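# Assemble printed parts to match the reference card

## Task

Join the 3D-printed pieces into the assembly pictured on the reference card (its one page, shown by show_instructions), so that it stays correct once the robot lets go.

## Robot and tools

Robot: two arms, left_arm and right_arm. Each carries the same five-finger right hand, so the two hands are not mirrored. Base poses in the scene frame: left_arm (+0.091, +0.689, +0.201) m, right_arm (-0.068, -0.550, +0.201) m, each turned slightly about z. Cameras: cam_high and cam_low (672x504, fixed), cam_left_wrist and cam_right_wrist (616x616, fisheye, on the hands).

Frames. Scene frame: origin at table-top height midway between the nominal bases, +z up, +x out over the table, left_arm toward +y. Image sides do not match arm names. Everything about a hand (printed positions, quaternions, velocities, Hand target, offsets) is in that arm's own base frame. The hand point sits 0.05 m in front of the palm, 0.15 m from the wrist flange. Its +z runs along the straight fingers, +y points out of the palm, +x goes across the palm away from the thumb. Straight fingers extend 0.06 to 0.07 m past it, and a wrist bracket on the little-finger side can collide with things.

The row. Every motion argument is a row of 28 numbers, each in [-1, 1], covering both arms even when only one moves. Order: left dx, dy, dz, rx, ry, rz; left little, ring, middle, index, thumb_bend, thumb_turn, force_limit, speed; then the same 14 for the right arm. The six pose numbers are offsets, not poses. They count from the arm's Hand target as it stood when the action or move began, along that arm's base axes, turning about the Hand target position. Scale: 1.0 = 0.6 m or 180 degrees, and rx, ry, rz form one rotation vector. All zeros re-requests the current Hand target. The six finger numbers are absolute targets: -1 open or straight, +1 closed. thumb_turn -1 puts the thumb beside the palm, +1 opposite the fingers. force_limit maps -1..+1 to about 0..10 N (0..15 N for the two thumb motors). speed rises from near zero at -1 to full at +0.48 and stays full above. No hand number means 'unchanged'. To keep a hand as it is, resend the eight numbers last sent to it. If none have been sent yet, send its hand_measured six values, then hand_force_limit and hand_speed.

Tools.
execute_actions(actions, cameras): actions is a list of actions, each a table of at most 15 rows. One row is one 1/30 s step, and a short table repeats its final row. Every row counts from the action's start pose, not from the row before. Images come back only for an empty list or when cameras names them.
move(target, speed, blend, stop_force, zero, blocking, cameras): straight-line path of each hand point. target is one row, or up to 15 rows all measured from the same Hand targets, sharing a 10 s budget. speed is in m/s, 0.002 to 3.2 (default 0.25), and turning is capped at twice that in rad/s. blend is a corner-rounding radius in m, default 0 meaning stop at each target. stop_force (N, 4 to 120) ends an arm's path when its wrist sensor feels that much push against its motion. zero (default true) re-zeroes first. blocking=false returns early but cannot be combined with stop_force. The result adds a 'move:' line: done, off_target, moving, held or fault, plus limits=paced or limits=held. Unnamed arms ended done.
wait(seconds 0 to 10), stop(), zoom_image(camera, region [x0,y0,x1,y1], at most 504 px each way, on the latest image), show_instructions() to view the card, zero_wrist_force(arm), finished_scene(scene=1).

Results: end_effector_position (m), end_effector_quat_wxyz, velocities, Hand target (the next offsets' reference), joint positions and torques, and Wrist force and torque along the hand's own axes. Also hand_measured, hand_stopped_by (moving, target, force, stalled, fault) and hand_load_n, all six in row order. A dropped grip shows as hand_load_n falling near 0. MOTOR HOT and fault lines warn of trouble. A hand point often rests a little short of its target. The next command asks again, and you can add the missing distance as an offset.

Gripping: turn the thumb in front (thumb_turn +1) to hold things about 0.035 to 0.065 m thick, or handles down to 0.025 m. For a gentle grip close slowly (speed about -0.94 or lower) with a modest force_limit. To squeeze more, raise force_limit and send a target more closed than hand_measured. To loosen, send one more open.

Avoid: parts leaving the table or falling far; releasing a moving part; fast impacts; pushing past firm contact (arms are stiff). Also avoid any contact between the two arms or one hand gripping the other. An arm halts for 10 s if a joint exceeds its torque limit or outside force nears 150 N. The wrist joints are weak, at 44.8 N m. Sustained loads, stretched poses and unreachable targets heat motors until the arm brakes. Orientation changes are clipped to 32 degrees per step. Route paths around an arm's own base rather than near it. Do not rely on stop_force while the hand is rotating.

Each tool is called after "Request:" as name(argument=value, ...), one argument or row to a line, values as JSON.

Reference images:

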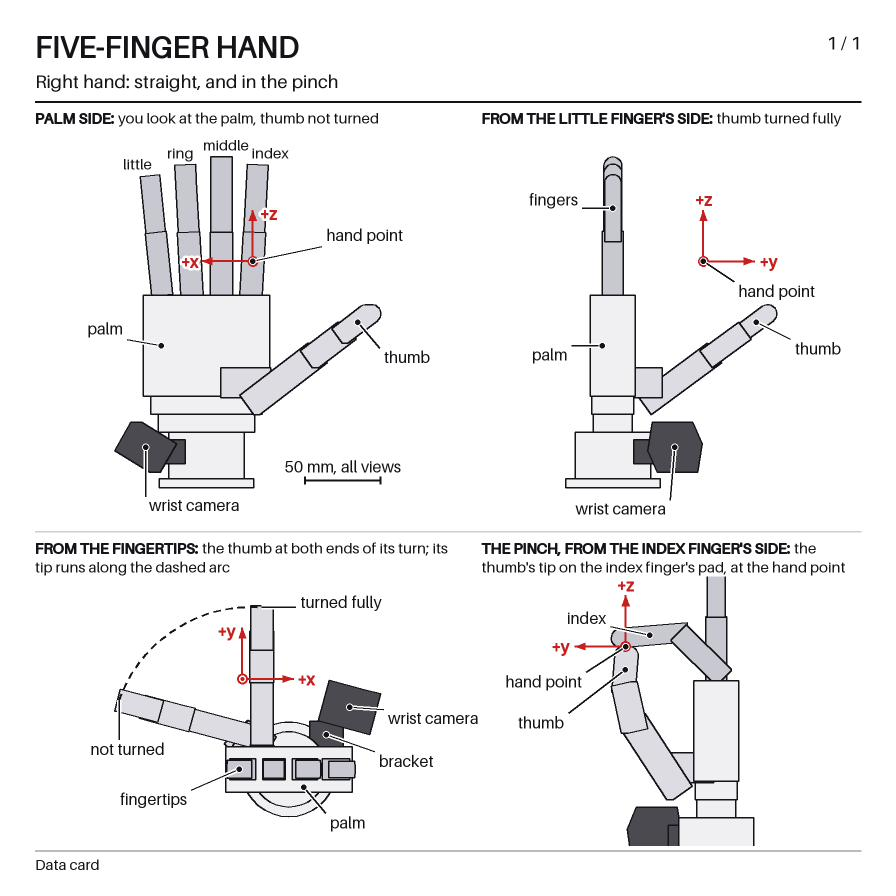

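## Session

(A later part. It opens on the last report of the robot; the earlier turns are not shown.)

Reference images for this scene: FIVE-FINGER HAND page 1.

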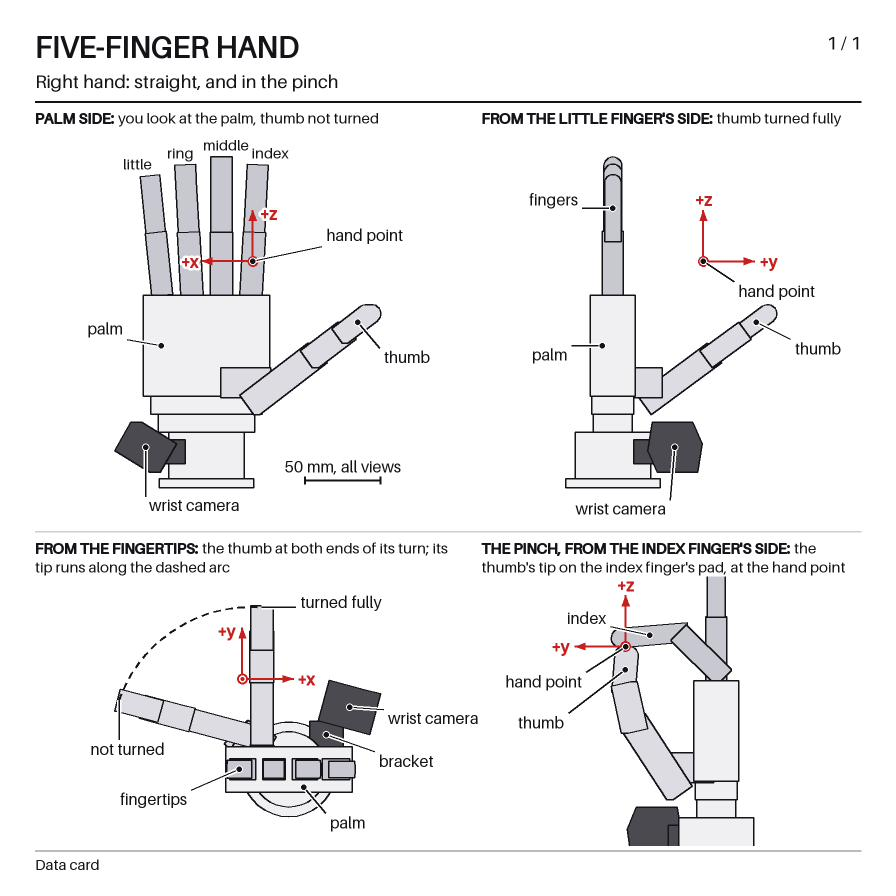

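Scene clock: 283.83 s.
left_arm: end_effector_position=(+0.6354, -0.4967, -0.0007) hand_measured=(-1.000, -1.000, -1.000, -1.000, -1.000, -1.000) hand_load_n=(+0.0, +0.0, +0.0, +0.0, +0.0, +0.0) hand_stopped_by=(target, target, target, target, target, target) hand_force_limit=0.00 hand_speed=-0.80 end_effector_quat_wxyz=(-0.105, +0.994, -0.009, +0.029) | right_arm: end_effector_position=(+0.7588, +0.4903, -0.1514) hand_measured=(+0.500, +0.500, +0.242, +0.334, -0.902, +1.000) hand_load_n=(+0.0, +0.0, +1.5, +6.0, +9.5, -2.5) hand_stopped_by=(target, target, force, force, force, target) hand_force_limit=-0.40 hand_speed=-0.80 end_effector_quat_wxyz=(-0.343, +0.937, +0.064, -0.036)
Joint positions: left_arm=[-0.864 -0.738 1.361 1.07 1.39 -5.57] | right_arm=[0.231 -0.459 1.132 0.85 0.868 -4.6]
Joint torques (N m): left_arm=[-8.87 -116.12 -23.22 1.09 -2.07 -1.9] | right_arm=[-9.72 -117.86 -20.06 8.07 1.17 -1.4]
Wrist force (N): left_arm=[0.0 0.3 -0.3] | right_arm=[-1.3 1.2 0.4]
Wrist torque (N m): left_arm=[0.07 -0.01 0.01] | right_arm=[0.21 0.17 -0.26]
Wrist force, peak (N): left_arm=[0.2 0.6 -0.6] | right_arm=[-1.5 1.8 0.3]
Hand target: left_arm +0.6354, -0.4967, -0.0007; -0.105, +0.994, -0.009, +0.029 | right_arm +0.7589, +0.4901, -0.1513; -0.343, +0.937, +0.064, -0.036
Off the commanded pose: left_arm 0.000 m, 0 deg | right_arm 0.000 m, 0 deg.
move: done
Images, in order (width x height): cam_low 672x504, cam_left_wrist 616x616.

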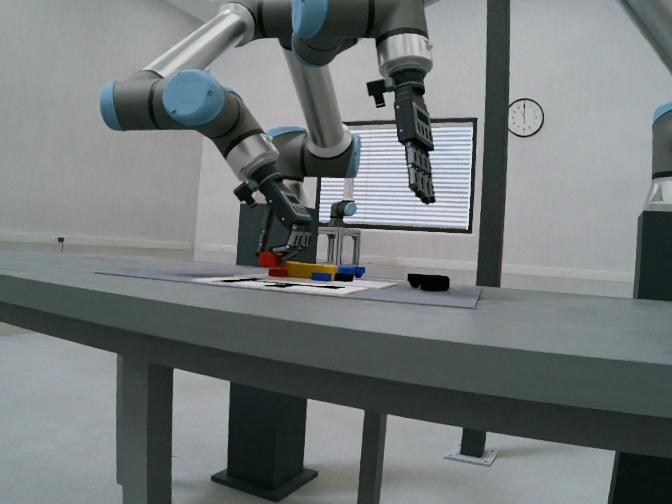

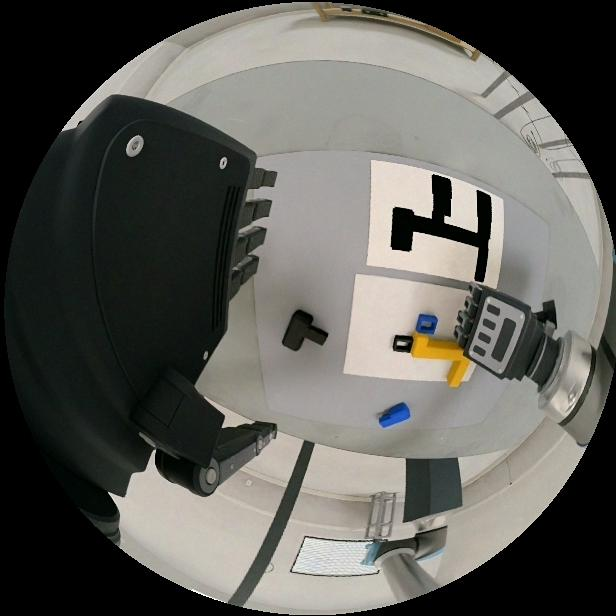

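Request:
move(
  target=[
    [0,0,0,0,0,0,-1,-1,-1,-1,-1,-1,0,-0.8,-0.0011,0.0065,0,0,0,0,0.5,0.5,0.5,0.5,-0.3,1,-0.4,-0.8],
    [0,0,0,0,0,0,-1,-1,-1,-1,-1,-1,0,-0.8,-0.0011,0.0065,-0.04,0,0,0,0.5,0.5,0.5,0.5,-0.3,1,-0.4,-0.8],
  ],
  speed=0.03,
  stop_force=5,
  cameras=["cam_low","cam_right_wrist"],
)

Request:
zoom_image(
  camera="cam_low",
  region=[240, 220, 350, 300],
)

Request:
zoom_image(
  camera="cam_right_wrist",
  region=[240, 150, 520, 430],
)

Scene clock: 291.23 s.
left_arm: end_effector_position=(+0.6354, -0.4967, -0.0007) hand_measured=(-1.000, -1.000, -1.000, -1.000, -1.000, -1.000) hand_load_n=(+0.0, +0.0, +0.0, +0.0, +0.0, +0.0) hand_stopped_by=(target, target, target, target, target, target) hand_force_limit=0.00 hand_speed=-0.80 end_effector_quat_wxyz=(-0.105, +0.994, -0.009, +0.029) | right_arm: end_effector_position=(+0.7582, +0.4941, -0.1675) hand_measured=(+0.500, +0.500, +0.242, +0.334, -0.902, +1.000) hand_load_n=(+0.0, +0.0, +3.5, +6.5, +10.5, -0.5) hand_stopped_by=(target, target, force, force, force, target) hand_force_limit=-0.40 hand_speed=-0.80 end_effector_quat_wxyz=(-0.343, +0.937, +0.064, -0.036)
Joint positions: left_arm=[-0.864 -0.738 1.361 1.07 1.39 -5.57] | right_arm=[0.235 -0.44 1.124 0.835 0.868 -4.594]
Joint torques (N m): left_arm=[-8.68 -118.24 -24.09 0.93 -2.14 0.64] | right_arm=[-6.01 -118.77 -21.42 8.34 0.92 -2.07]
Wrist force (N): left_arm=[-0.1 0.6 -0.4] | right_arm=[-1.7 1.4 0.3]
Wrist torque (N m): left_arm=[0.12 0.01 0.02] | right_arm=[0.25 0.22 -0.27]
Wrist force, peak (N): left_arm=[-0.1 0.5 -0.5] | right_arm=[0.3 -5.8 -5.2]
Hand target: left_arm +0.6354, -0.4967, -0.0007; -0.105, +0.994, -0.009, +0.029 | right_arm +0.7582, +0.4941, -0.1675; -0.343, +0.937, +0.064, -0.036 (not the last commanded pose)
Off the commanded pose: left_arm 0.000 m, 0 deg | right_arm 0.008 m, 0 deg.
move: contact (right_arm); path passed 1 of 2 targets
Images, in order (width x height): cam_low 672x504, cam_right_wrist 616x616.

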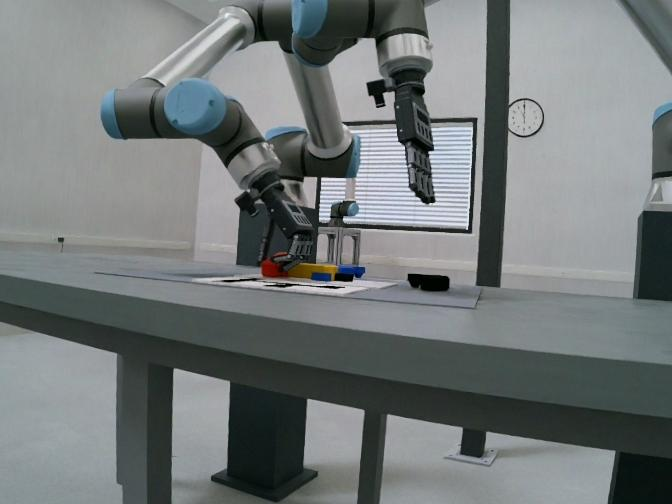

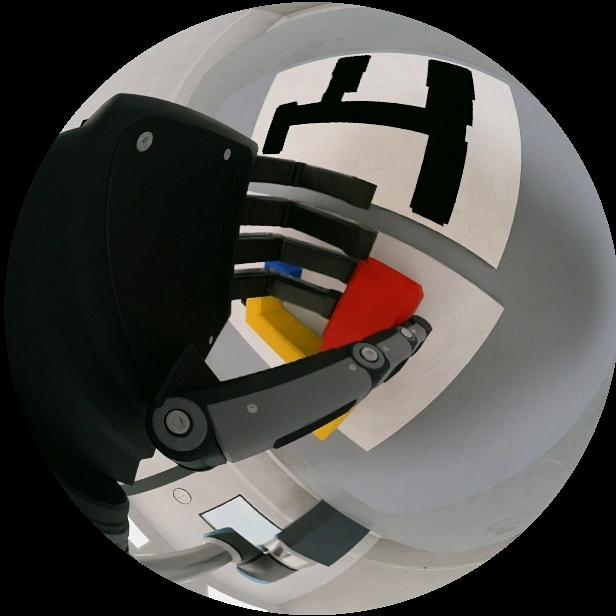

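Scaled by 4.582 from the camera's 672x504 image, which has a finer 960x720 frame.

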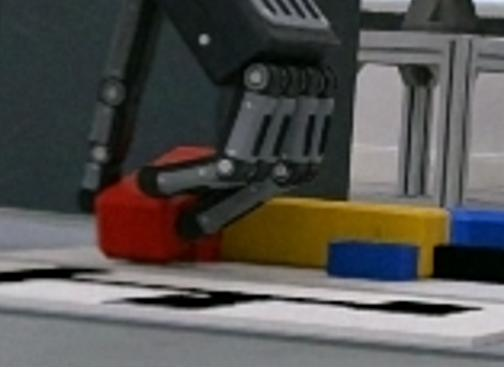

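Scaled by 1.800 from the camera's 616x616 image, which has a finer 880x880 frame.

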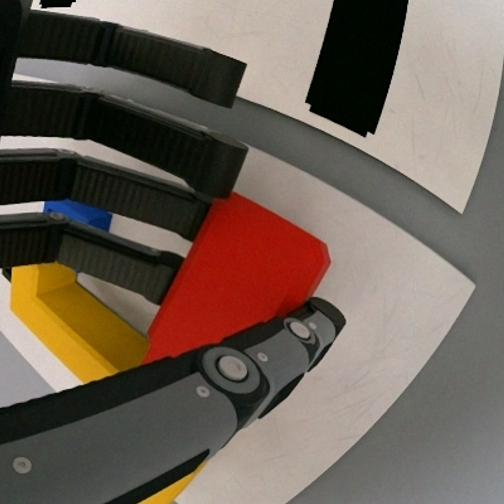

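Request:
move(
  target=[0,0,0,0,0,0,-1,-1,-1,-1,-1,-1,0,-0.8,0,0,0.03,0,0,0,0.5,0.5,0.5,0.5,-0.3,1,-0.4,-0.8],
  speed=0.1,
  cameras=["cam_low","cam_right_wrist"],
)

Request:
zoom_image(
  camera="cam_low",
  region=[240, 220, 350, 300],
)

Request:
zoom_image(
  camera="cam_right_wrist",
  region=[300, 240, 460, 440],
)

Scene clock: 305.87 s.
left_arm: end_effector_position=(+0.6354, -0.4967, -0.0007) hand_measured=(-1.000, -1.000, -1.000, -1.000, -1.000, -1.000) hand_load_n=(+0.0, +0.0, +0.0, +0.0, +0.0, +0.0) hand_stopped_by=(target, target, target, target, target, target) hand_force_limit=0.00 hand_speed=-0.80 end_effector_quat_wxyz=(-0.105, +0.994, -0.009, +0.029) | right_arm: end_effector_position=(+0.7582, +0.4941, -0.1492) hand_measured=(+0.500, +0.500, +0.242, +0.334, -0.902, +1.000) hand_load_n=(+0.0, +0.0, +3.5, +6.5, +10.5, -0.5) hand_stopped_by=(target, target, force, force, force, target) hand_force_limit=-0.40 hand_speed=-0.80 end_effector_quat_wxyz=(-0.343, +0.937, +0.064, -0.036)
Joint positions: left_arm=[-0.864 -0.738 1.361 1.07 1.39 -5.57] | right_arm=[0.235 -0.461 1.129 0.85 0.868 -4.594]
Joint torques (N m): left_arm=[-7.93 -117.79 -24.68 0.88 -2.15 1.83] | right_arm=[7.11 -87.69 -26.51 2.31 1 0.61]
Wrist force (N): left_arm=[-0.1 0.1 -0.5] | right_arm=[-1.7 1.5 0.7]
Wrist torque (N m): left_arm=[0.05 0.01 0.00] | right_arm=[0.23 0.22 -0.29]
Wrist force, peak (N): left_arm=[0.1 0.2 -0.7] | right_arm=[-1.7 1.5 0.7]
Hand target: left_arm +0.6354, -0.4967, -0.0007; -0.105, +0.994, -0.009, +0.029 | right_arm +0.7582, +0.4941, -0.1495; -0.343, +0.937, +0.064, -0.036
Off the commanded pose: left_arm 0.000 m, 0 deg | right_arm 0.000 m, 0 deg.
move: done
Images, in order (width x height): cam_low 672x504, cam_right_wrist 616x616.

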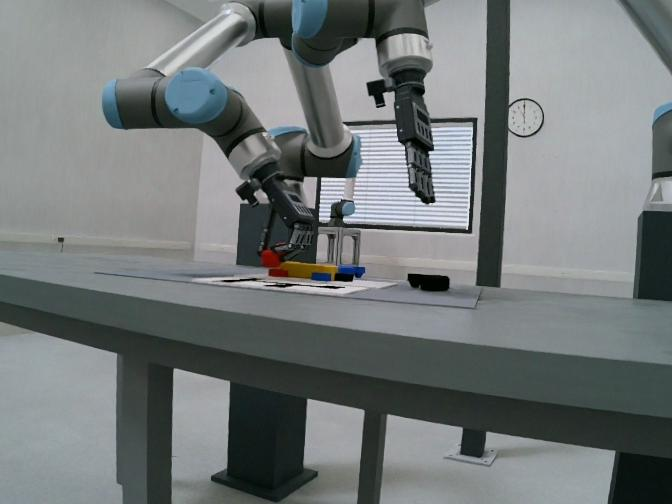

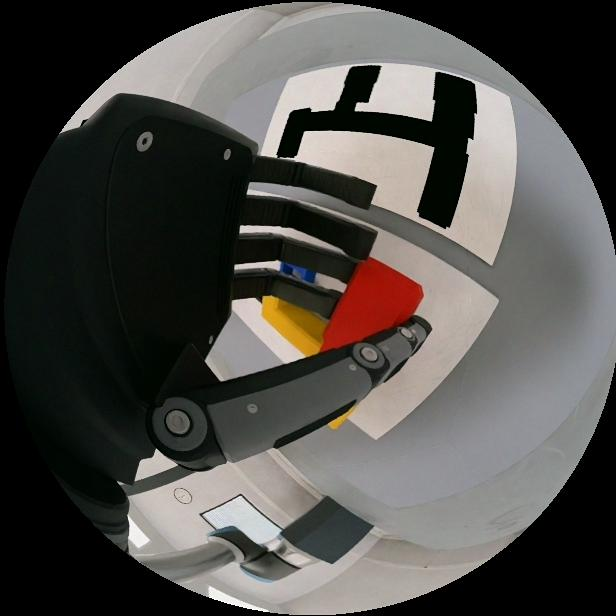

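Scaled by 4.582 from the camera's 672x504 image, which has a finer 960x720 frame.

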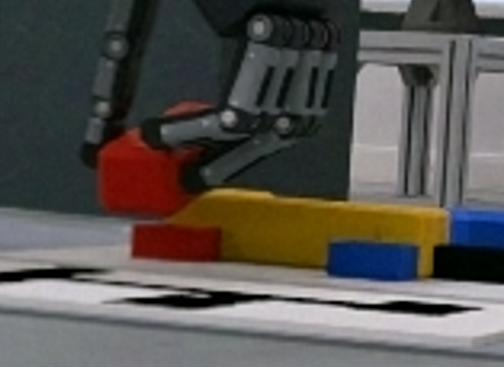

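Scaled by 2.520 from the camera's 616x616 image, which has a finer 880x880 frame.

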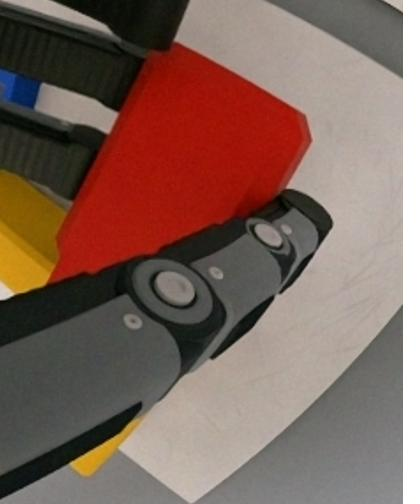

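Request:
move(
  target=[
    [0,0,0,0,0,0,-1,-1,-1,-1,-1,-1,0,-0.8,0.0903,0.0147,0,0,0,0,0.5,0.5,0.5,0.5,-0.3,1,-0.4,-0.8],
    [0,0,0,0,0,0,-1,-1,-1,-1,-1,-1,0,-0.8,0.0903,0.0147,-0.038,0,0,0,0.5,0.5,0.5,0.5,-0.3,1,-0.4,-0.8],
  ],
  speed=[0.1,0.03],
  cameras=["cam_low"],
)

Request:
zoom_image(
  camera="cam_low",
  region=[240, 220, 350, 300],
)

Scene clock: 317.73 s.
left_arm: end_effector_position=(+0.6354, -0.4967, -0.0007) hand_measured=(-1.000, -1.000, -1.000, -1.000, -1.000, -1.000) hand_load_n=(+0.0, +0.0, +0.0, +0.0, -0.5, +0.0) hand_stopped_by=(target, target, target, target, target, target) hand_force_limit=0.00 hand_speed=-0.80 end_effector_quat_wxyz=(-0.105, +0.994, -0.009, +0.029) | right_arm: end_effector_position=(+0.8124, +0.5029, -0.1725) hand_measured=(+0.500, +0.500, +0.242, +0.334, -0.902, +1.000) hand_load_n=(+0.0, +0.0, +2.5, +6.0, +12.5, +2.0) hand_stopped_by=(target, target, force, force, force, target) hand_force_limit=-0.40 hand_speed=-0.80 end_effector_quat_wxyz=(-0.343, +0.937, +0.064, -0.036)
Joint positions: left_arm=[-0.864 -0.738 1.361 1.07 1.39 -5.57] | right_arm=[0.231 -0.351 0.938 0.936 0.868 -4.6]
Joint torques (N m): left_arm=[-6.83 -116.44 -24.2 1.11 -1.78 1.86] | right_arm=[9.78 -120.68 -30.84 1.77 -1.91 2.5]
Wrist force (N): left_arm=[0.0 0.3 -0.3] | right_arm=[-3.4 -2.1 -3.9]
Wrist torque (N m): left_arm=[0.08 0.00 0.01] | right_arm=[0.14 0.25 -0.27]
Wrist force, peak (N): left_arm=[-0.2 0.6 -0.5] | right_arm=[-3.8 -2.6 -4.4]
Hand target: left_arm +0.6354, -0.4967, -0.0007; -0.105, +0.994, -0.009, +0.029 | right_arm +0.8124, +0.5029, -0.1723; -0.343, +0.937, +0.064, -0.036
Off the commanded pose: left_arm 0.000 m, 0 deg | right_arm 0.000 m, 0 deg.
move: done
Images, in order (width x height): cam_low 672x504.

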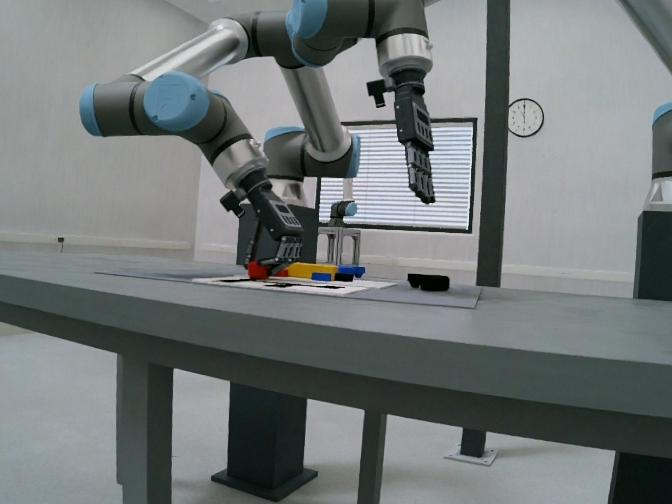

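Scaled by 4.582 from the camera's 672x504 image, which has a finer 960x720 frame.

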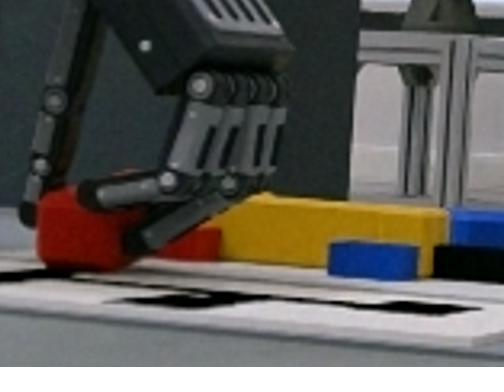

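Request:
move(
  target=[
    [0,0,0,0,0,0,-1,-1,-1,-1,-1,-1,0,-0.8,0,0,0.003,0,0,0,0.5,0.5,0.06,0.06,-1,1,-0.4,-0.6],
    [0,0,0,0,0,0,-1,-1,-1,-1,-1,-1,0,-0.8,0,0,0.12,0,0,0,0.5,0.5,0.06,0.06,-1,1,-0.4,-0.6],
    [0,0,0,0,0,0,-1,-1,-1,-1,-1,-1,0,-0.8,0,-0.4,0.2,0,0,0,0.5,0.5,0.06,0.06,-1,1,-0.4,-0.6],
  ],
  speed=[0.1,0.15,0.4],
  cameras=["cam_high","cam_low","cam_left_wrist","cam_right_wrist"],
)

Request:
zoom_image(
  camera="cam_high",
  region=[170, 190, 250, 270],
)

Request:
zoom_image(
  camera="cam_low",
  region=[240, 220, 350, 300],
)

Request:
zoom_image(
  camera="cam_left_wrist",
  region=[370, 250, 510, 390],
)

Scene clock: 326.47 s.
left_arm: end_effector_position=(+0.6354, -0.4967, -0.0007) hand_measured=(-1.000, -1.000, -1.000, -1.000, -1.000, -1.000) hand_load_n=(+0.0, +0.0, +0.0, +0.0, +0.0, +0.0) hand_stopped_by=(target, target, target, target, target, target) hand_force_limit=0.00 hand_speed=-0.80 end_effector_quat_wxyz=(-0.105, +0.994, -0.009, +0.029) | right_arm: end_effector_position=(+0.8123, +0.2630, -0.0522) hand_measured=(+0.500, +0.500, +0.060, +0.060, -1.000, +1.000) hand_load_n=(+0.0, +0.0, +0.0, +0.0, +0.0, +0.0) hand_stopped_by=(target, target, target, target, target, target) hand_force_limit=-0.40 hand_speed=-0.60 end_effector_quat_wxyz=(-0.343, +0.937, +0.064, -0.036)
Joint positions: left_arm=[-0.864 -0.738 1.361 1.07 1.39 -5.57] | right_arm=[-0.036 -0.562 1.195 1.113 0.885 -4.947]
Joint torques (N m): left_arm=[-7.2 -117.85 -25.12 1.08 -2.07 1.92] | right_arm=[-10.45 -84.4 -32.73 -0.7 -3.43 -1.26]
Wrist force (N): left_arm=[0.0 0.4 -0.3] | right_arm=[-1.6 1.4 0.0]
Wrist torque (N m): left_arm=[0.09 -0.01 0.02] | right_arm=[0.27 0.20 0.08]
Wrist force, peak (N): left_arm=[-0.2 0.7 -0.4] | right_arm=[-3.3 -1.6 -4.0]
Hand target: left_arm +0.6354, -0.4967, -0.0007; -0.105, +0.994, -0.009, +0.029 | right_arm +0.8124, +0.2629, -0.0523; -0.343, +0.937, +0.064, -0.036
Off the commanded pose: left_arm 0.000 m, 0 deg | right_arm 0.000 m, 0 deg.
move: done

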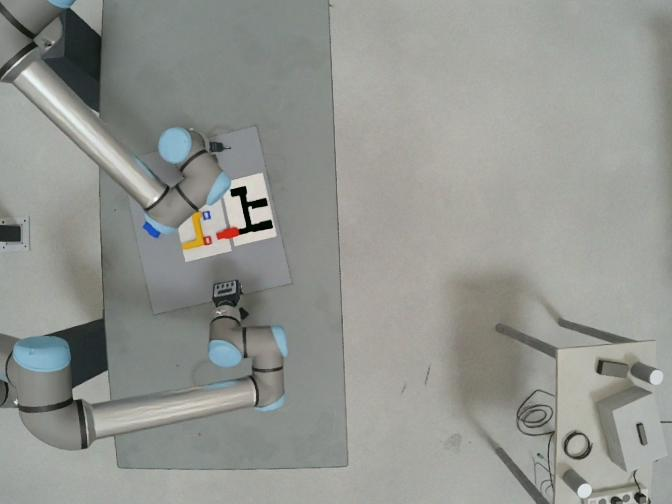

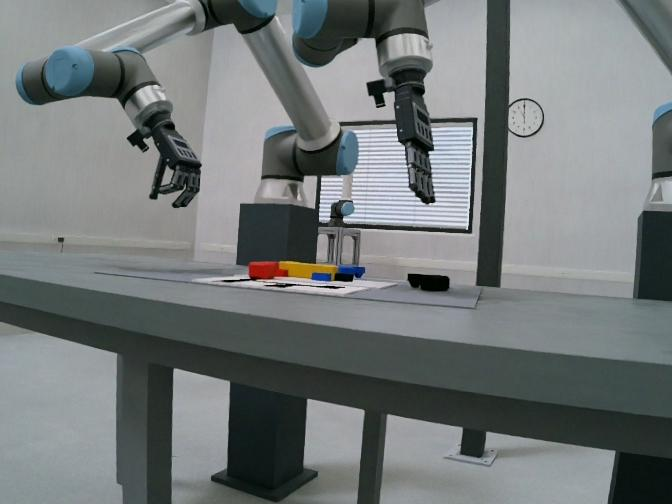

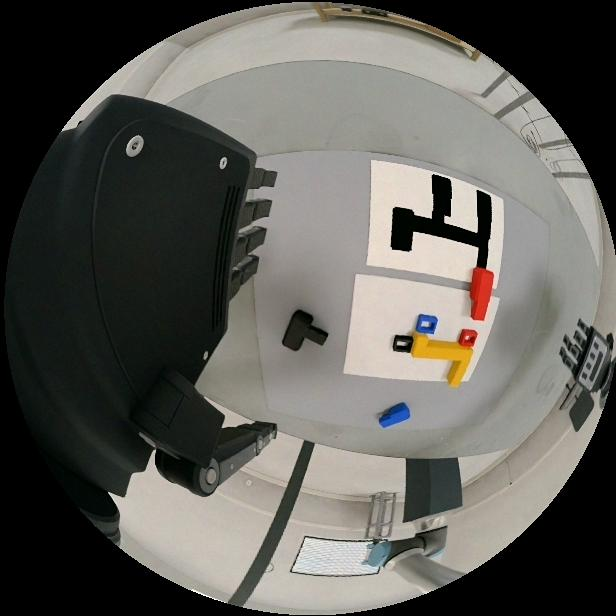

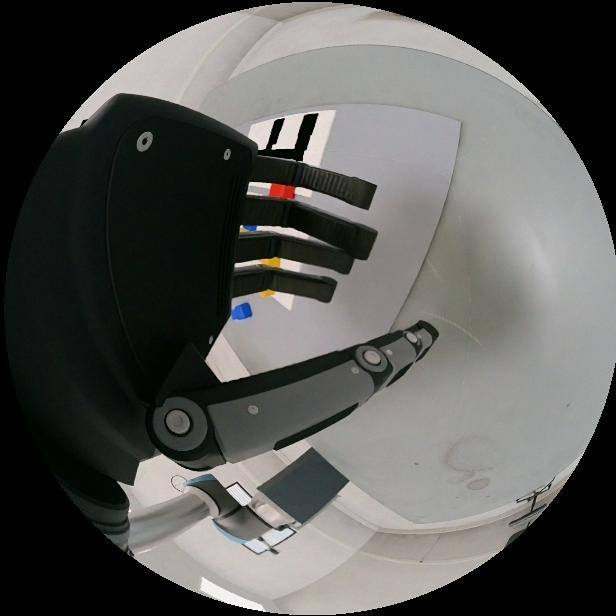

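Scaled by 6.300 from the camera's 672x504 image, which has a finer 960x720 frame.

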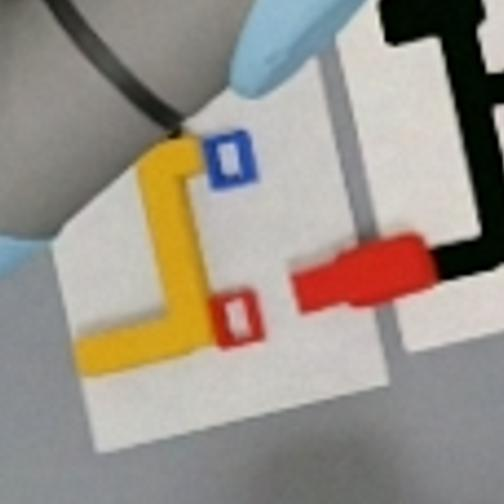

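Scaled by 4.582 from the camera's 672x504 image, which has a finer 960x720 frame.

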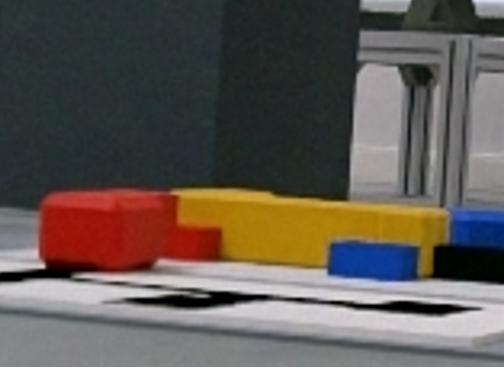

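Scaled by 3.600 from the camera's 616x616 image, which has a finer 880x880 frame.

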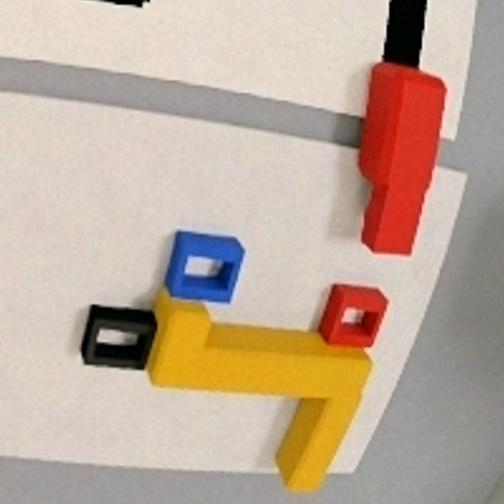

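Request:
zoom_image(
  camera="cam_high",
  region=[180, 220, 244, 268],
)

Request:
zoom_image(
  camera="cam_left_wrist",
  region=[440, 260, 510, 400],
)

Scaled by 7.875 from the camera's 672x504 image, which has a finer 960x720 frame.

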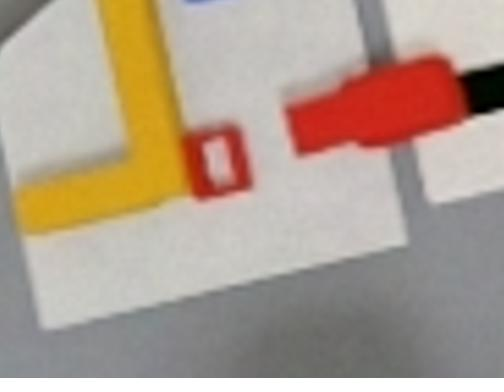

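Scaled by 3.600 from the camera's 616x616 image, which has a finer 880x880 frame.

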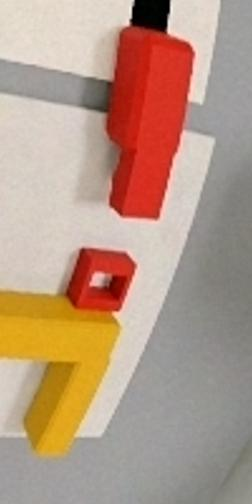

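Request:
move(
  target=[
    [0,0,0,0,0,0,-1,-1,-1,-1,-1,-1,0,-0.8,0,0.4,0,0,0,0,0.5,0.5,0.06,0.06,-1,1,-0.4,-0.6],
    [0,0,0,0,0,0,-1,-1,-1,-1,-1,-1,0,-0.8,0,0.4,-0.2,0,0,0,0.5,0.5,0.06,0.06,-1,1,-0.4,-0.6],
  ],
  speed=[0.35,0.1],
  cameras=["cam_right_wrist"],
)

Request:
move(
  target=[0,0,0,0,0,0,-1,-1,-1,-1,-1,-1,0,-0.8,0,0,0.001,0,0,0,0.5,0.5,0.5,0.5,-0.3,1,-0.3,-0.8],
  cameras=["cam_right_wrist"],
)

Request:
zoom_image(
  camera="cam_right_wrist",
  region=[240, 150, 520, 430],
)

Scene clock: 386.53 s.
left_arm: end_effector_position=(+0.6354, -0.4967, -0.0007) hand_measured=(-1.000, -1.000, -1.000, -1.000, -1.000, -1.000) hand_load_n=(+0.0, +0.0, +0.0, +0.0, +0.0, +0.0) hand_stopped_by=(target, target, target, target, target, target) hand_force_limit=0.00 hand_speed=-0.80 end_effector_quat_wxyz=(-0.105, +0.994, -0.009, +0.029) | right_arm: end_effector_position=(+0.8125, +0.5030, -0.1723) hand_measured=(+0.500, +0.500, +0.062, +0.060, -1.000, +1.000) hand_load_n=(+0.0, +0.0, -8.0, +0.0, +0.0, +0.0) hand_stopped_by=(target, target, target, target, target, target) hand_force_limit=-0.40 hand_speed=-0.60 end_effector_quat_wxyz=(-0.343, +0.936, +0.064, -0.036)
Joint positions: left_arm=[-0.864 -0.738 1.361 1.07 1.39 -5.57] | right_arm=[0.231 -0.351 0.938 0.936 0.868 -4.6]
Joint torques (N m): left_arm=[-7.29 -115.09 -24.98 1.12 -2.2 1.81] | right_arm=[11.1 -116.18 -24.69 5.22 0.08 2.31]
Wrist force (N): left_arm=[-0.1 0.3 -0.3] | right_arm=[-8.1 -2.7 -7.7]
Wrist torque (N m): left_arm=[0.08 0.02 0.00] | right_arm=[0.22 0.19 -0.28]
Wrist force, peak (N): left_arm=[-0.4 0.7 -0.6] | right_arm=[-4.1 -7.1 -12.7]
Hand target: left_arm +0.6354, -0.4967, -0.0007; -0.105, +0.994, -0.009, +0.029 | right_arm +0.8124, +0.5029, -0.1723; -0.343, +0.937, +0.064, -0.036
Off the commanded pose: left_arm 0.000 m, 0 deg | right_arm 0.000 m, 0 deg.
move: done
Images, in order (width x height): cam_right_wrist 616x616.

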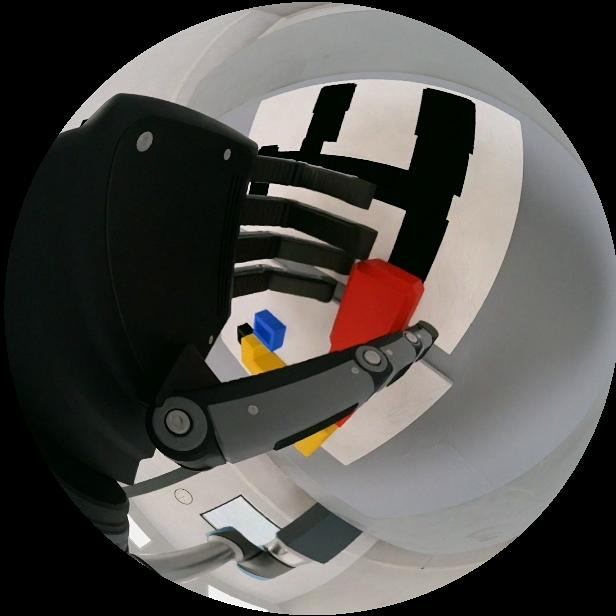

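Scene clock: 387.30 s.
left_arm: end_effector_position=(+0.6354, -0.4967, -0.0007) hand_measured=(-1.000, -1.000, -1.000, -1.000, -1.000, -1.000) hand_load_n=(+0.0, +0.0, +0.0, +0.0, -0.5, +0.0) hand_stopped_by=(target, target, target, target, target, target) hand_force_limit=0.00 hand_speed=-0.80 end_effector_quat_wxyz=(-0.105, +0.994, -0.009, +0.029) | right_arm: end_effector_position=(+0.8124, +0.5029, -0.1717) hand_measured=(+0.500, +0.500, +0.242, +0.334, -0.910, +1.000) hand_load_n=(+0.0, +0.0, +2.0, +5.5, +8.0, -1.0) hand_stopped_by=(target, target, force, force, force, target) hand_force_limit=-0.30 hand_speed=-0.80 end_effector_quat_wxyz=(-0.343, +0.937, +0.064, -0.036)
Joint positions: left_arm=[-0.864 -0.738 1.361 1.07 1.39 -5.57] | right_arm=[0.231 -0.352 0.938 0.936 0.868 -4.6]
Joint torques (N m): left_arm=[-7.71 -114.74 -24.23 1.38 -1.75 1.82] | right_arm=[11.55 -125.14 -23.95 8.27 1.07 2.06]
Wrist force (N): left_arm=[0.1 0.2 -0.5] | right_arm=[-1.4 1.2 0.3]
Wrist torque (N m): left_arm=[0.08 -0.01 0.01] | right_arm=[0.23 0.14 -0.24]
Wrist force, peak (N): left_arm=[-0.2 0.5 -0.5] | right_arm=[-7.8 -2.2 -7.3]
Hand target: left_arm +0.6354, -0.4967, -0.0007; -0.105, +0.994, -0.009, +0.029 | right_arm +0.8124, +0.5029, -0.1717; -0.343, +0.937, +0.064, -0.036
Off the commanded pose: left_arm 0.000 m, 0 deg | right_arm 0.000 m, 0 deg.
move: done
Images, in order (width x height): cam_right_wrist 616x616.

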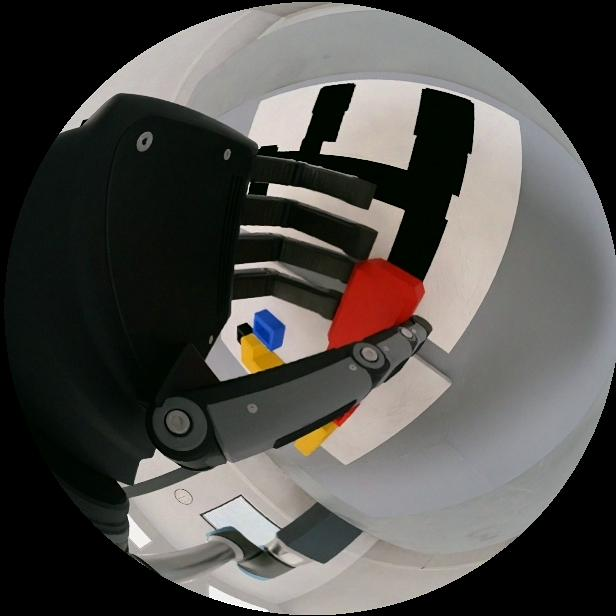

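Scaled by 1.800 from the camera's 616x616 image, which has a finer 880x880 frame.

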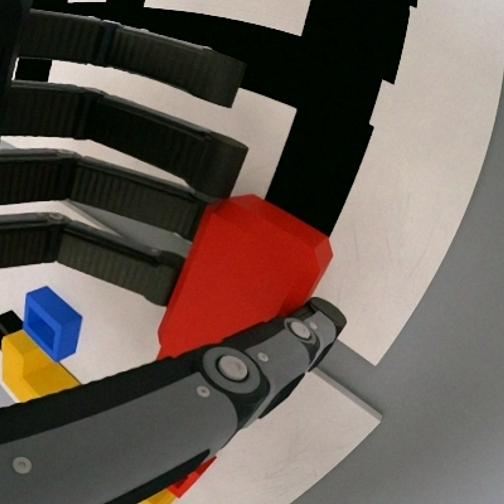

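Request:
move(
  target=[
    [0,0,0,0,0,0,-1,-1,-1,-1,-1,-1,0,-0.8,0,0,0.058,0,0,0,0.5,0.5,0.5,0.5,-0.3,1,-0.3,-0.8],
    [0,0,0,0,0,0,-1,-1,-1,-1,-1,-1,0,-0.8,-0.0873,-0.0191,0.058,0,0,0,0.5,0.5,0.5,0.5,-0.3,1,-0.3,-0.8],
  ],
  speed=0.1,
)

Request:
move(
  target=[0,0,0,0,0,0,-1,-1,-1,-1,-1,-1,0,-0.8,0,0,-0.06,0,0,0,0.5,0.5,0.5,0.5,-0.3,1,-0.3,-0.8],
  speed=0.015,
  stop_force=4,
  cameras=["cam_low","cam_right_wrist","cam_left_wrist"],
)

Request:
zoom_image(
  camera="cam_low",
  region=[240, 220, 350, 300],
)

Request:
zoom_image(
  camera="cam_right_wrist",
  region=[240, 150, 520, 430],
)

Scene clock: 398.43 s.
left_arm: end_effector_position=(+0.6354, -0.4967, -0.0007) hand_measured=(-1.000, -1.000, -1.000, -1.000, -1.000, -1.000) hand_load_n=(+0.0, +0.0, +0.0, +0.0, +0.0, +0.0) hand_stopped_by=(target, target, target, target, target, target) hand_force_limit=0.00 hand_speed=-0.80 end_effector_quat_wxyz=(-0.105, +0.994, -0.009, +0.029) | right_arm: end_effector_position=(+0.7601, +0.4915, -0.1368) hand_measured=(+0.500, +0.500, +0.242, +0.334, -0.910, +1.000) hand_load_n=(+0.0, +0.0, +2.0, +5.5, +8.0, -1.5) hand_stopped_by=(target, target, force, force, force, target) hand_force_limit=-0.30 hand_speed=-0.80 end_effector_quat_wxyz=(-0.343, +0.937, +0.064, -0.036)
Joint positions: left_arm=[-0.864 -0.738 1.361 1.07 1.39 -5.57] | right_arm=[0.232 -0.473 1.13 0.864 0.868 -4.599]
Joint torques (N m): left_arm=[-4.15 -116.49 -25.76 0.93 -1.8 1.83] | right_arm=[2.09 -90.15 -23.91 8.28 1.13 1.42]
Wrist force (N): left_arm=[-0.1 0.2 -0.3] | right_arm=[-1.3 1.5 0.5]
Wrist torque (N m): left_arm=[0.05 0.00 0.01] | right_arm=[0.24 0.16 -0.25]
Wrist force, peak (N): left_arm=[0.2 0.7 -0.5] | right_arm=[-2.6 1.4 0.5]
Hand target: left_arm +0.6354, -0.4967, -0.0007; -0.105, +0.994, -0.009, +0.029 | right_arm +0.7600, +0.4915, -0.1369; -0.343, +0.937, +0.064, -0.036
Off the commanded pose: left_arm 0.000 m, 0 deg | right_arm 0.000 m, 0 deg.
move: done

Scene clock: 401.77 s.
left_arm: end_effector_position=(+0.6354, -0.4967, -0.0007) hand_measured=(-1.000, -1.000, -1.000, -1.000, -1.000, -1.000) hand_load_n=(+0.0, +0.0, +0.0, +0.0, +0.0, +0.0) hand_stopped_by=(target, target, target, target, target, target) hand_force_limit=0.00 hand_speed=-0.80 end_effector_quat_wxyz=(-0.105, +0.994, -0.009, +0.029) | right_arm: end_effector_position=(+0.7600, +0.4915, -0.1699) hand_measured=(+0.500, +0.500, +0.242, +0.334, -0.910, +1.000) hand_load_n=(+0.0, +0.0, +2.5, +4.0, +7.0, -1.0) hand_stopped_by=(target, target, force, force, force, target) hand_force_limit=-0.30 hand_speed=-0.80 end_effector_quat_wxyz=(-0.343, +0.937, +0.064, -0.036)
Joint positions: left_arm=[-0.864 -0.738 1.361 1.07 1.39 -5.57] | right_arm=[0.232 -0.436 1.121 0.836 0.868 -4.599]
Joint torques (N m): left_arm=[-4.45 -115.25 -25.43 1.17 -1.65 1.87] | right_arm=[-12.26 -119.28 -21.25 8.46 -0.57 -2.67]
Wrist force (N): left_arm=[-0.1 0.3 -0.3] | right_arm=[-1.3 1.5 0.1]
Wrist torque (N m): left_arm=[0.08 0.02 0.00] | right_arm=[0.22 0.15 -0.27]
Wrist force, peak (N): left_arm=[-0.4 0.6 -0.4] | right_arm=[0.3 -1.5 -4.5]
Hand target: left_arm +0.6354, -0.4967, -0.0007; -0.105, +0.994, -0.009, +0.029 | right_arm +0.7600, +0.4915, -0.1699; -0.343, +0.937, +0.064, -0.036 (not the last commanded pose)
Off the commanded pose: left_arm 0.000 m, 0 deg | right_arm 0.003 m, 0 deg.
move: contact (right_arm)
Images, in order (width x height): cam_low 672x504, cam_left_wrist 616x616, cam_right_wrist 616x616.

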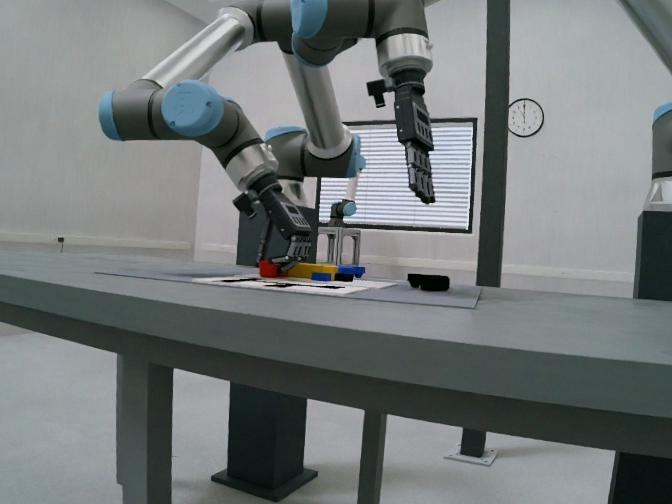

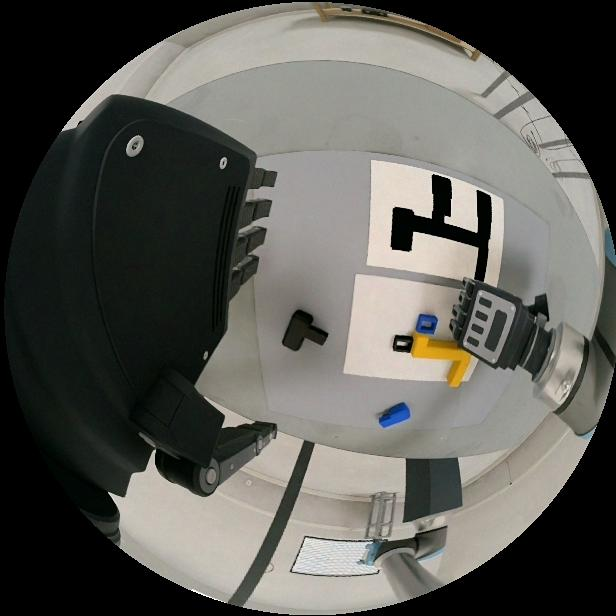

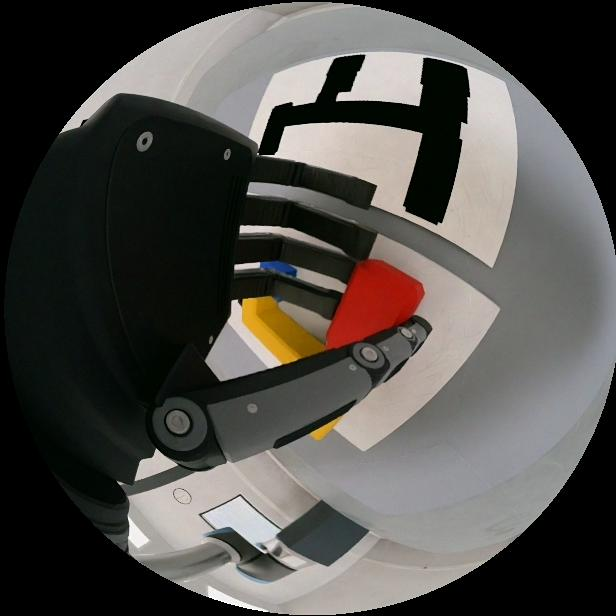

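Scaled by 4.582 from the camera's 672x504 image, which has a finer 960x720 frame.

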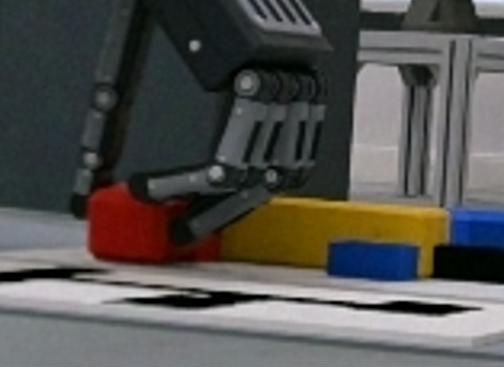

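Scaled by 1.800 from the camera's 616x616 image, which has a finer 880x880 frame.

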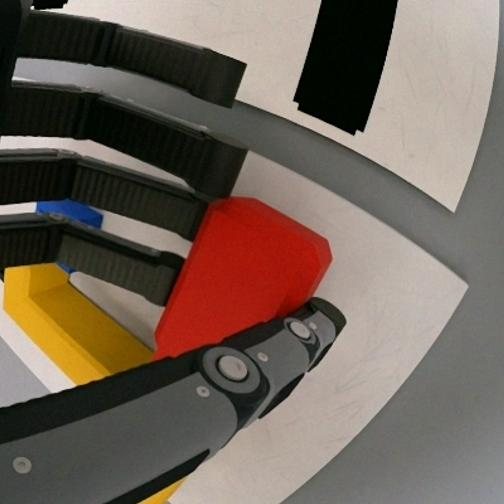

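Request:
move(
  target=[
    [0,0,0,0,0,0,-1,-1,-1,-1,-1,-1,0,-0.8,0,0,-0.001,0,0,0,0.5,0.5,0.06,0.06,-1,1,-0.4,-0.7],
    [0,0,0,0,0,0,-1,-1,-1,-1,-1,-1,0,-0.8,0,0,0.12,0,0,0,0.5,0.5,0.06,0.06,-1,1,-0.4,-0.6],
    [0,0,0,0,0,0,-1,-1,-1,-1,-1,-1,0,-0.8,0,-0.4,0.25,0,0,0,0.5,0.5,0.06,0.06,-1,1,-0.4,-0.6],
  ],
  speed=[0.1,0.1,0.4],
  cameras=["cam_high","cam_low","cam_left_wrist"],
)

Request:
zoom_image(
  camera="cam_high",
  region=[170, 190, 250, 270],
)

Request:
zoom_image(
  camera="cam_low",
  region=[240, 220, 350, 300],
)

Request:
zoom_image(
  camera="cam_left_wrist",
  region=[370, 250, 510, 390],
)

Scene clock: 411.13 s.
left_arm: end_effector_position=(+0.6354, -0.4967, -0.0007) hand_measured=(-1.000, -1.000, -1.000, -1.000, -1.000, -1.000) hand_load_n=(+0.0, +0.0, +0.0, +0.0, +0.0, -0.5) hand_stopped_by=(target, target, target, target, target, target) hand_force_limit=0.00 hand_speed=-0.80 end_effector_quat_wxyz=(-0.105, +0.994, -0.009, +0.029) | right_arm: end_effector_position=(+0.7600, +0.2516, -0.0199) hand_measured=(+0.500, +0.500, +0.060, +0.060, -1.000, +1.000) hand_load_n=(+0.0, +0.0, +0.0, +0.0, +0.0, +0.0) hand_stopped_by=(target, target, target, target, target, target) hand_force_limit=-0.40 hand_speed=-0.60 end_effector_quat_wxyz=(-0.343, +0.937, +0.064, -0.036)
Joint positions: left_arm=[-0.864 -0.738 1.361 1.07 1.39 -5.57] | right_arm=[-0.053 -0.668 1.351 1.076 0.888 -4.968]
Joint torques (N m): left_arm=[-4.22 -115.05 -26.54 0.9 -1.75 1.98] | right_arm=[-11.56 -80.59 -32.52 -0.13 -3.07 -1.62]
Wrist force (N): left_arm=[0.2 0.5 -0.2] | right_arm=[-1.9 1.5 -0.1]
Wrist torque (N m): left_arm=[0.09 -0.03 0.03] | right_arm=[0.25 0.23 0.03]
Wrist force, peak (N): left_arm=[-0.2 0.3 -0.9] | right_arm=[-2.1 3.2 -2.5]
Hand target: left_arm +0.6354, -0.4967, -0.0007; -0.105, +0.994, -0.009, +0.029 | right_arm +0.7600, +0.2515, -0.0199; -0.343, +0.937, +0.064, -0.036
Off the commanded pose: left_arm 0.000 m, 0 deg | right_arm 0.000 m, 0 deg.
move: done
Images, in order (width x height): cam_high 672x504, cam_low 672x504, cam_left_wrist 616x616.

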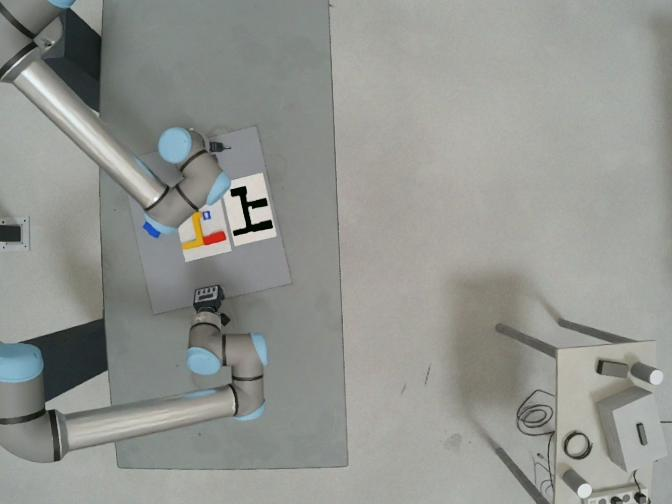

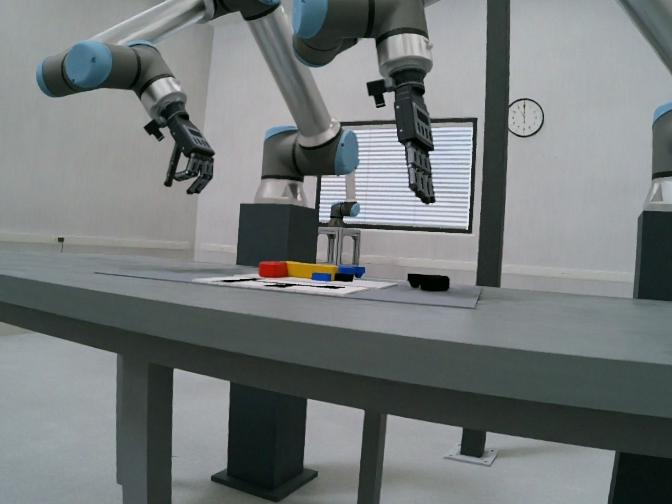

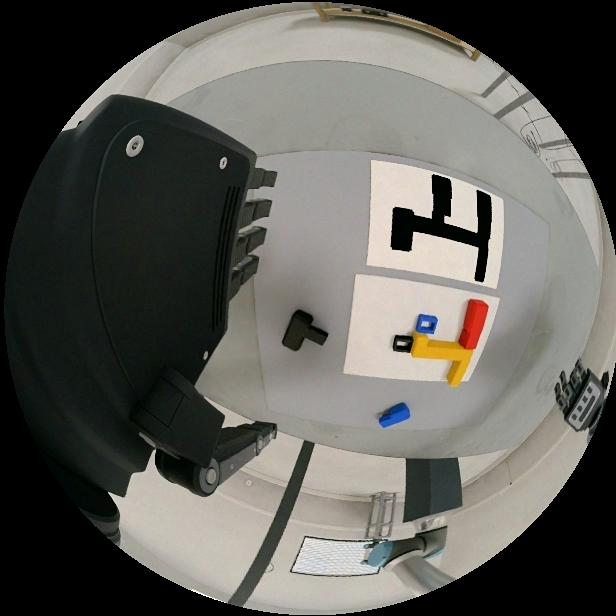

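Scaled by 6.300 from the camera's 672x504 image, which has a finer 960x720 frame.

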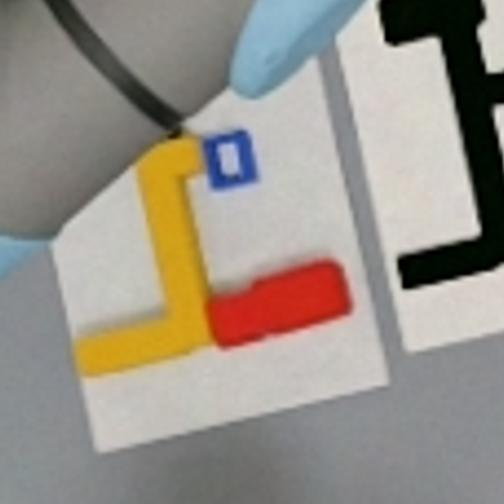

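Scaled by 4.582 from the camera's 672x504 image, which has a finer 960x720 frame.

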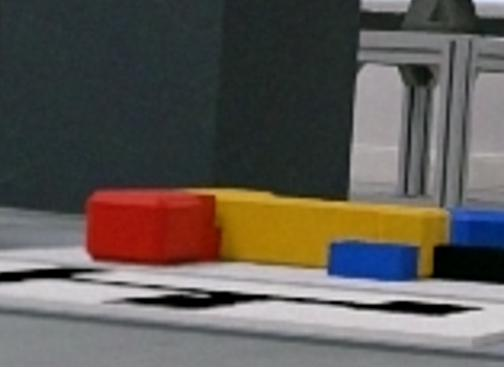

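Scaled by 3.600 from the camera's 616x616 image, which has a finer 880x880 frame.

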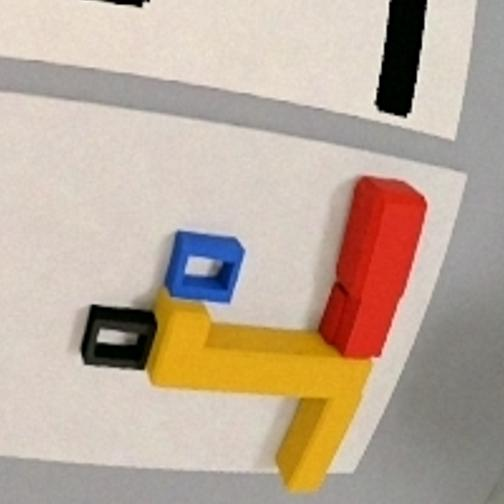

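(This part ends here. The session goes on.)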